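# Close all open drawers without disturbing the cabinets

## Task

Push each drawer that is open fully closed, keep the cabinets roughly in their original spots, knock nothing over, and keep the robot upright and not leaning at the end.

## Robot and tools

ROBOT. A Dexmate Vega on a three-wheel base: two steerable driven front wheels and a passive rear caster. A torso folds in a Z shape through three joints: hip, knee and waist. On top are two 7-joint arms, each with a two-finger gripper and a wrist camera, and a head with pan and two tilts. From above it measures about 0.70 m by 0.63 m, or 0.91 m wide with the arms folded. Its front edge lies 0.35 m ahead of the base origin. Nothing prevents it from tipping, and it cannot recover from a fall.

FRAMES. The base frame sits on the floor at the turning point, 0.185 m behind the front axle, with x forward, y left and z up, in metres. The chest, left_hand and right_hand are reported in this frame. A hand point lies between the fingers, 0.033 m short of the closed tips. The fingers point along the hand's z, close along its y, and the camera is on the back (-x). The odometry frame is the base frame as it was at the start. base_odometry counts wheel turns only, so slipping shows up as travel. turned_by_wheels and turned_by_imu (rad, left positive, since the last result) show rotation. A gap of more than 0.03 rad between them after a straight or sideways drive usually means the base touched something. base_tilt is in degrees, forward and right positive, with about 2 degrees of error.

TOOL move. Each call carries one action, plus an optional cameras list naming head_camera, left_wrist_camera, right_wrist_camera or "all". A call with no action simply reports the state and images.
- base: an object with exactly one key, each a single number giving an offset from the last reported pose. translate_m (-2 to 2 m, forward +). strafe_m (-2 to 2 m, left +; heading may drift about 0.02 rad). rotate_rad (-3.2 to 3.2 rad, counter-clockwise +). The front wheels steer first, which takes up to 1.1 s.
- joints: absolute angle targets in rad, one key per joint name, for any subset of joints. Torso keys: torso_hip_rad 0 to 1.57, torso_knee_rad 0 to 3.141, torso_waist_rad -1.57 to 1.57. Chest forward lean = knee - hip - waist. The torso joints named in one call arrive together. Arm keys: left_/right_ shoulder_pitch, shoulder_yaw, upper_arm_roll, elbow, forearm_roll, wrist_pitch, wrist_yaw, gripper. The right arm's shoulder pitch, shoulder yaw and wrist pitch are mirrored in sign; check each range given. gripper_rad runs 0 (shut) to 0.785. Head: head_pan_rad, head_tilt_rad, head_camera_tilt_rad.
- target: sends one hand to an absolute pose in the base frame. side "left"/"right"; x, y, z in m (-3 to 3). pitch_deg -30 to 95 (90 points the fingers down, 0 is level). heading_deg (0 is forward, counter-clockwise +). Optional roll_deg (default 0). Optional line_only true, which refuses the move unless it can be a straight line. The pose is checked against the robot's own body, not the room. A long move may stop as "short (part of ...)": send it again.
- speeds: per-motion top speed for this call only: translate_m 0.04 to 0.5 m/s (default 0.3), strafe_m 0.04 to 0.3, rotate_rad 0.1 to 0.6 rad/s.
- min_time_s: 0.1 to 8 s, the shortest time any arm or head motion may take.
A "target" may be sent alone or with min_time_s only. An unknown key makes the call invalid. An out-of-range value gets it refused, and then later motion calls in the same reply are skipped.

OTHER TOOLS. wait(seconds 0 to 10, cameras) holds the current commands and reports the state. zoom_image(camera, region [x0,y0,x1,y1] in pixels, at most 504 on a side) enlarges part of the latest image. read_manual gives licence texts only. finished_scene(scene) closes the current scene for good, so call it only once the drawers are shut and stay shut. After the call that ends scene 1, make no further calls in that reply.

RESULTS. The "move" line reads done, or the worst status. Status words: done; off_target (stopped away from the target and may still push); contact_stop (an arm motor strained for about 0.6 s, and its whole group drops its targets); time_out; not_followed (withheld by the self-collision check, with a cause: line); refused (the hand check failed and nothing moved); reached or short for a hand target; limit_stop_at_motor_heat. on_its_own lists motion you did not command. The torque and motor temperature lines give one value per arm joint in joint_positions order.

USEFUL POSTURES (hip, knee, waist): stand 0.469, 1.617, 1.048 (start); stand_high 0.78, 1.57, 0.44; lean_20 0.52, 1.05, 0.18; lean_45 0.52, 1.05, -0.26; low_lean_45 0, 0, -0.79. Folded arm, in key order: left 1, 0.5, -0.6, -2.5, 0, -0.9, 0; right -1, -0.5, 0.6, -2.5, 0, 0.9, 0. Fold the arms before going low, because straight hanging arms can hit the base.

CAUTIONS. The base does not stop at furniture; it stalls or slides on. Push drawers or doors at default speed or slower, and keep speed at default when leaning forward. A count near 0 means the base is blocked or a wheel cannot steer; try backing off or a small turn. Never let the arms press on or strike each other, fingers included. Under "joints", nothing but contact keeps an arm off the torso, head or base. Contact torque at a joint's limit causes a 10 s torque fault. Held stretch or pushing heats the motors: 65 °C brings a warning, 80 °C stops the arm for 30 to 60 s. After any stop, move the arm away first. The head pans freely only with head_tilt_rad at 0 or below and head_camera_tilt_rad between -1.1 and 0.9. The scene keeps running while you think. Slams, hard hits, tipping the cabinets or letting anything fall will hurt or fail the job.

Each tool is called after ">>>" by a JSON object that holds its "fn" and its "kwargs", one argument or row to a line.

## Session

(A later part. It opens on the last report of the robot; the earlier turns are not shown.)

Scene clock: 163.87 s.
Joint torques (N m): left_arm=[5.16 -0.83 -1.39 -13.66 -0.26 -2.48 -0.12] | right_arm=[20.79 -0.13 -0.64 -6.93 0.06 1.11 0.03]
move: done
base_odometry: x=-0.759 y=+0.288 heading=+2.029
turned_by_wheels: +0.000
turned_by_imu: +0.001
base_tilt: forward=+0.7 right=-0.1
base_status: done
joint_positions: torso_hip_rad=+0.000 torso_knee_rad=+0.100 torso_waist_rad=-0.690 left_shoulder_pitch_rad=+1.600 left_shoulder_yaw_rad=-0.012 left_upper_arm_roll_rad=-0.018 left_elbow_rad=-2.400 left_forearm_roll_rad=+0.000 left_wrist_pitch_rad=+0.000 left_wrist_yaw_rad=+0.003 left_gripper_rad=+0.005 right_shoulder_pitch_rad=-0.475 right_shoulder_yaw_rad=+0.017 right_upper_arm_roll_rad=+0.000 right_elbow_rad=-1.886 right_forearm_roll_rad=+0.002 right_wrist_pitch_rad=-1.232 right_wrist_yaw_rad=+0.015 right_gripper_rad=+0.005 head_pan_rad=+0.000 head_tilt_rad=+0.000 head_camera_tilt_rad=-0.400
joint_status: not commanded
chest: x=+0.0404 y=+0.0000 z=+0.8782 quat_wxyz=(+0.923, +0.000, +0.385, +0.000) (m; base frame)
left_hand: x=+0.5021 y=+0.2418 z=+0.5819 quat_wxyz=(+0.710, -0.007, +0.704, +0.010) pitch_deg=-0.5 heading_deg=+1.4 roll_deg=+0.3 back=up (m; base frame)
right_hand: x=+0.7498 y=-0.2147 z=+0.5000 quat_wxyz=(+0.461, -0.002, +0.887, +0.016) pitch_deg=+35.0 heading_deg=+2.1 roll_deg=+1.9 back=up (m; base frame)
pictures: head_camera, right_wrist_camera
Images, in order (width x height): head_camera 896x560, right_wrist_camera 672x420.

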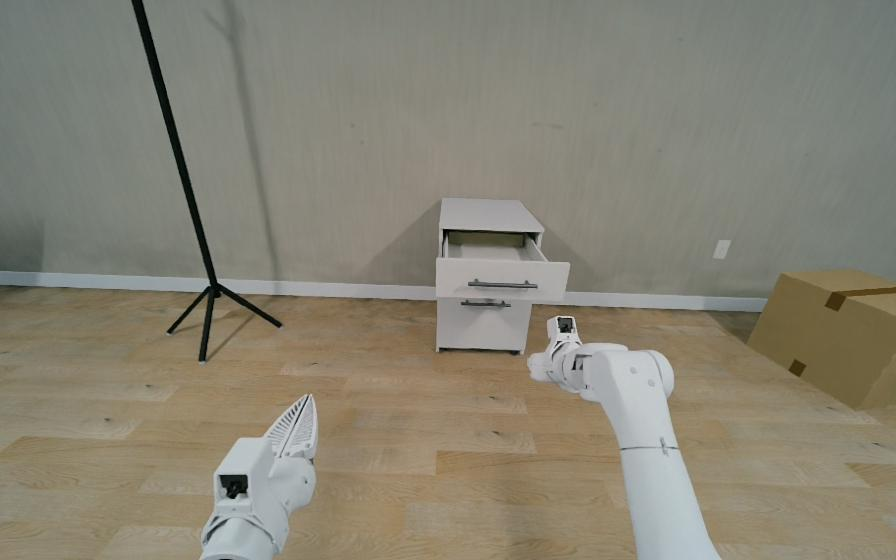

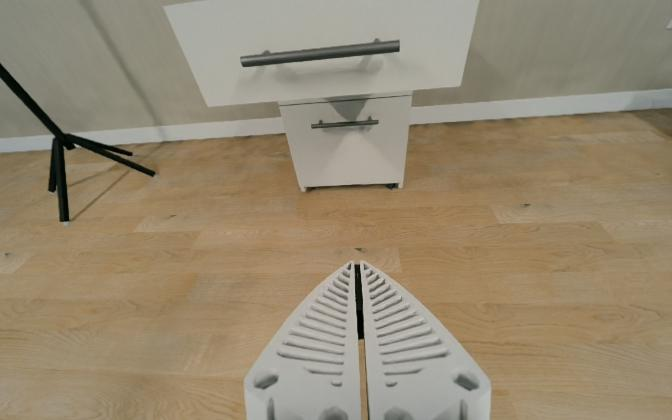

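>>> {"fn": "move", "kwargs": {
  "base": {"translate_m": 0.705},
  "joints": {"right_shoulder_pitch_rad": -0.4285, "right_elbow_rad": -1.935, "right_wrist_pitch_rad": -1.327},
  "speeds": {"translate_m": 0.15},
  "cameras": ["head_camera", "left_wrist_camera", "right_wrist_camera"]
}}

>>> {"fn": "zoom_image", "kwargs": {
  "camera": "head_camera",
  "region": [420, 200, 640, 480]
}}

Scene clock: 185.90 s.
Joint torques (N m): left_arm=[2.88 0.97 0.64 -16.36 0.03 -2.52 0.5] | right_arm=[30.15 -7 8.03 4.22 -8.12 20.26 -7.39]
move: off_target
base_odometry: x=-1.072 y=+0.919 heading=+2.028
turned_by_wheels: -0.001
turned_by_imu: -0.010
base_tilt: forward=+0.6 right=-0.1
base_status: done
joint_positions: torso_hip_rad=+0.001 torso_knee_rad=+0.099 torso_waist_rad=-0.689 left_shoulder_pitch_rad=+1.600 left_shoulder_yaw_rad=-0.012 left_upper_arm_roll_rad=-0.018 left_elbow_rad=-2.400 left_forearm_roll_rad=+0.000 left_wrist_pitch_rad=+0.000 left_wrist_yaw_rad=+0.003 left_gripper_rad=+0.005 right_shoulder_pitch_rad=-0.430 right_shoulder_yaw_rad=+0.018 right_upper_arm_roll_rad=-0.001 right_elbow_rad=-1.936 right_forearm_roll_rad=+0.004 right_wrist_pitch_rad=-1.373 right_wrist_yaw_rad=+0.016 right_gripper_rad=+0.005 head_pan_rad=+0.000 head_tilt_rad=+0.000 head_camera_tilt_rad=-0.400
joint_status: right_wrist_pitch_rad off_target (ended at -1.373, target -1.327); the others done
chest: x=+0.0393 y=+0.0000 z=+0.8785 quat_wxyz=(+0.923, +0.000, +0.384, +0.000) (m; base frame)
left_hand: x=+0.5016 y=+0.2418 z=+0.5834 quat_wxyz=(+0.711, -0.007, +0.703, +0.010) pitch_deg=-0.7 heading_deg=+1.4 roll_deg=+0.3 back=up (m; base frame)
right_hand: x=+0.7392 y=-0.2128 z=+0.5184 quat_wxyz=(+0.442, -0.004, +0.897, +0.018) pitch_deg=+37.4 heading_deg=+2.6 roll_deg=+2.1 back=up (m; base frame)
pictures: head_camera, left_wrist_camera, right_wrist_camera
Images, in order (width x height): head_camera 896x560, left_wrist_camera 672x420, right_wrist_camera 672x420.

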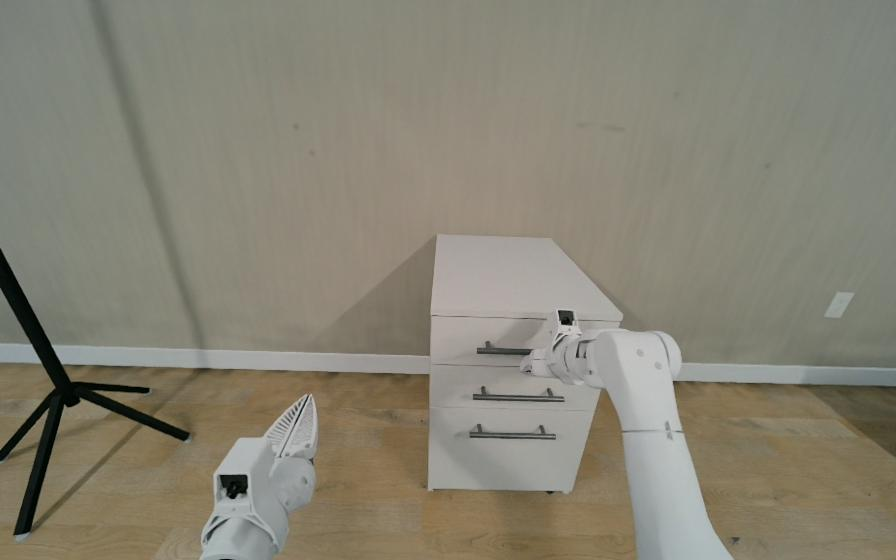

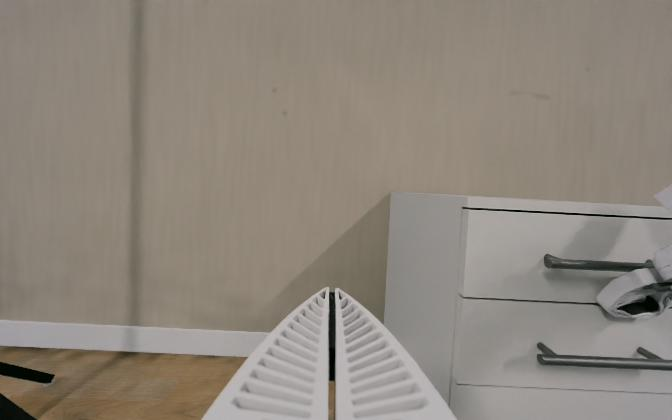

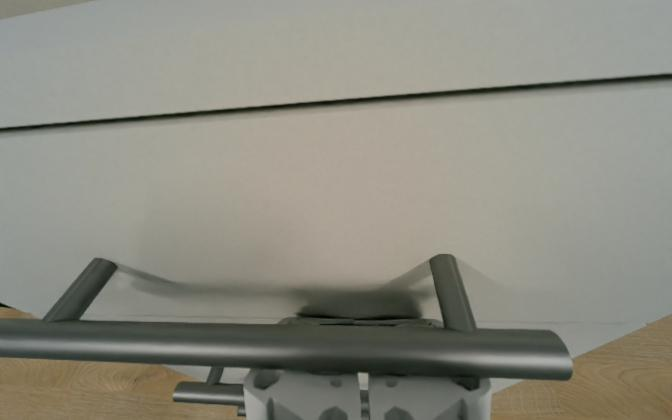

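Scaled by 1.800 from the camera's 896x560 image, which has a finer 960x600 frame.

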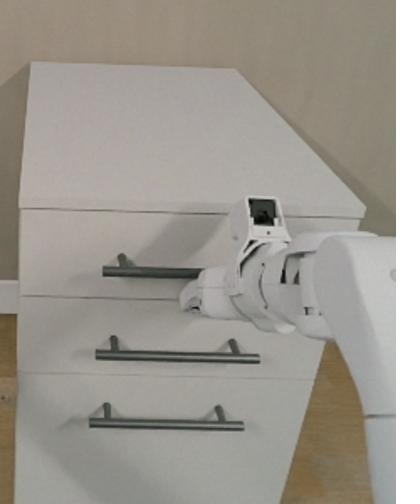

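>>> {"fn": "move", "kwargs": {
  "base": {"translate_m": -0.3},
  "speeds": {"translate_m": 0.2},
  "cameras": ["head_camera", "right_wrist_camera"]
}}

>>> {"fn": "zoom_image", "kwargs": {
  "camera": "head_camera",
  "region": [400, 180, 640, 440]
}}

Scene clock: 195.27 s.
Joint torques (N m): left_arm=[3.04 -1.06 -2.33 -13.89 0.36 -2.51 -0.46] | right_arm=[21.24 -0.09 3.02 -8.72 -0.32 2.33 -0.13]
Motor temperatures (°C): left_arm=[28 30 30 32 34 39 35] | right_arm=[32 28 29 32 35 52 36]
move: done
base_odometry: x=-0.939 y=+0.650 heading=+2.027
turned_by_wheels: -0.001
turned_by_imu: +0.000
base_tilt: forward=+0.6 right=-0.1
base_status: done
joint_positions: torso_hip_rad=+0.000 torso_knee_rad=+0.100 torso_waist_rad=-0.690 left_shoulder_pitch_rad=+1.600 left_shoulder_yaw_rad=-0.012 left_upper_arm_roll_rad=-0.018 left_elbow_rad=-2.400 left_forearm_roll_rad=+0.000 left_wrist_pitch_rad=+0.000 left_wrist_yaw_rad=+0.003 left_gripper_rad=+0.005 right_shoulder_pitch_rad=-0.429 right_shoulder_yaw_rad=+0.017 right_upper_arm_roll_rad=+0.000 right_elbow_rad=-1.935 right_forearm_roll_rad=+0.002 right_wrist_pitch_rad=-1.327 right_wrist_yaw_rad=+0.015 right_gripper_rad=+0.005 head_pan_rad=+0.000 head_tilt_rad=+0.000 head_camera_tilt_rad=-0.400
joint_status: not commanded
on_its_own: right_wrist_pitch_rad moved +0.045 to your old target -1.327
chest: x=+0.0403 y=+0.0000 z=+0.8782 quat_wxyz=(+0.923, +0.000, +0.385, +0.000) (m; base frame)
left_hand: x=+0.5020 y=+0.2418 z=+0.5820 quat_wxyz=(+0.710, -0.007, +0.704, +0.010) pitch_deg=-0.5 heading_deg=+1.4 roll_deg=+0.3 back=up (m; base frame)
right_hand: x=+0.7499 y=-0.2145 z=+0.5302 quat_wxyz=(+0.461, -0.003, +0.887, +0.016) pitch_deg=+35.0 heading_deg=+2.2 roll_deg=+1.8 back=up (m; base frame)
pictures: head_camera, right_wrist_camera
Images, in order (width x height): head_camera 896x560, right_wrist_camera 672x420.

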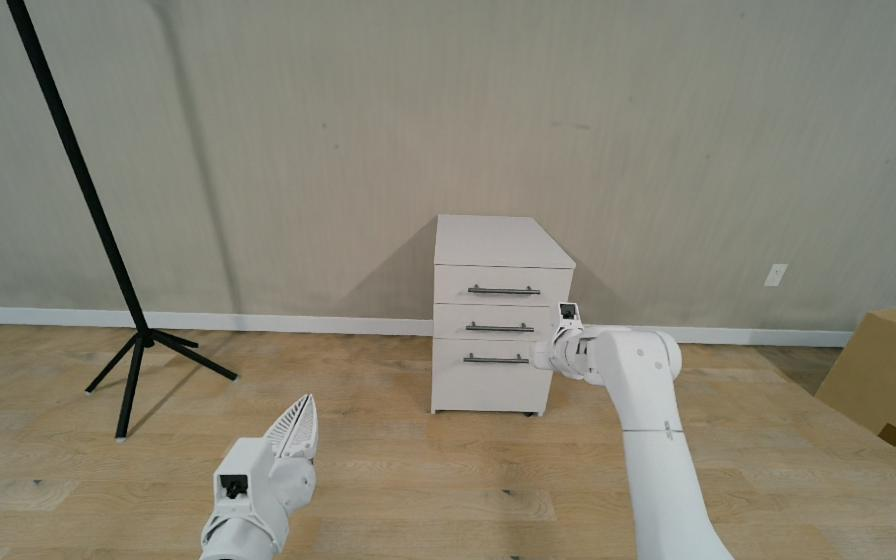

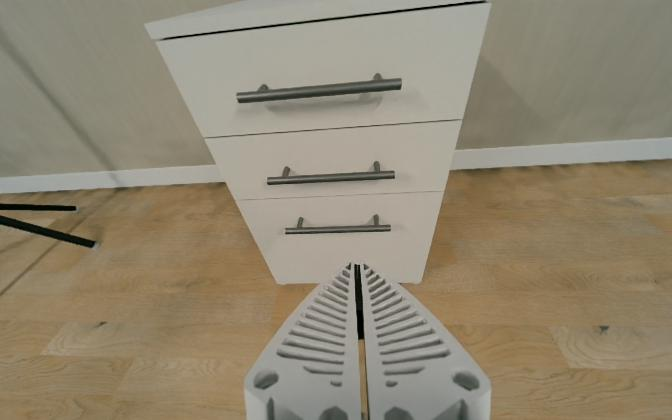

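Scaled by 1.938 from the camera's 896x560 image, which has a finer 960x600 frame.

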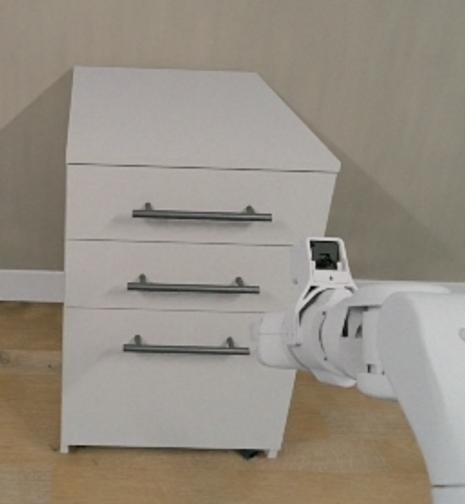

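>>> {"fn": "finished_scene", "kwargs": {
  "scene": 2
}}

The scene is finished: the task was done.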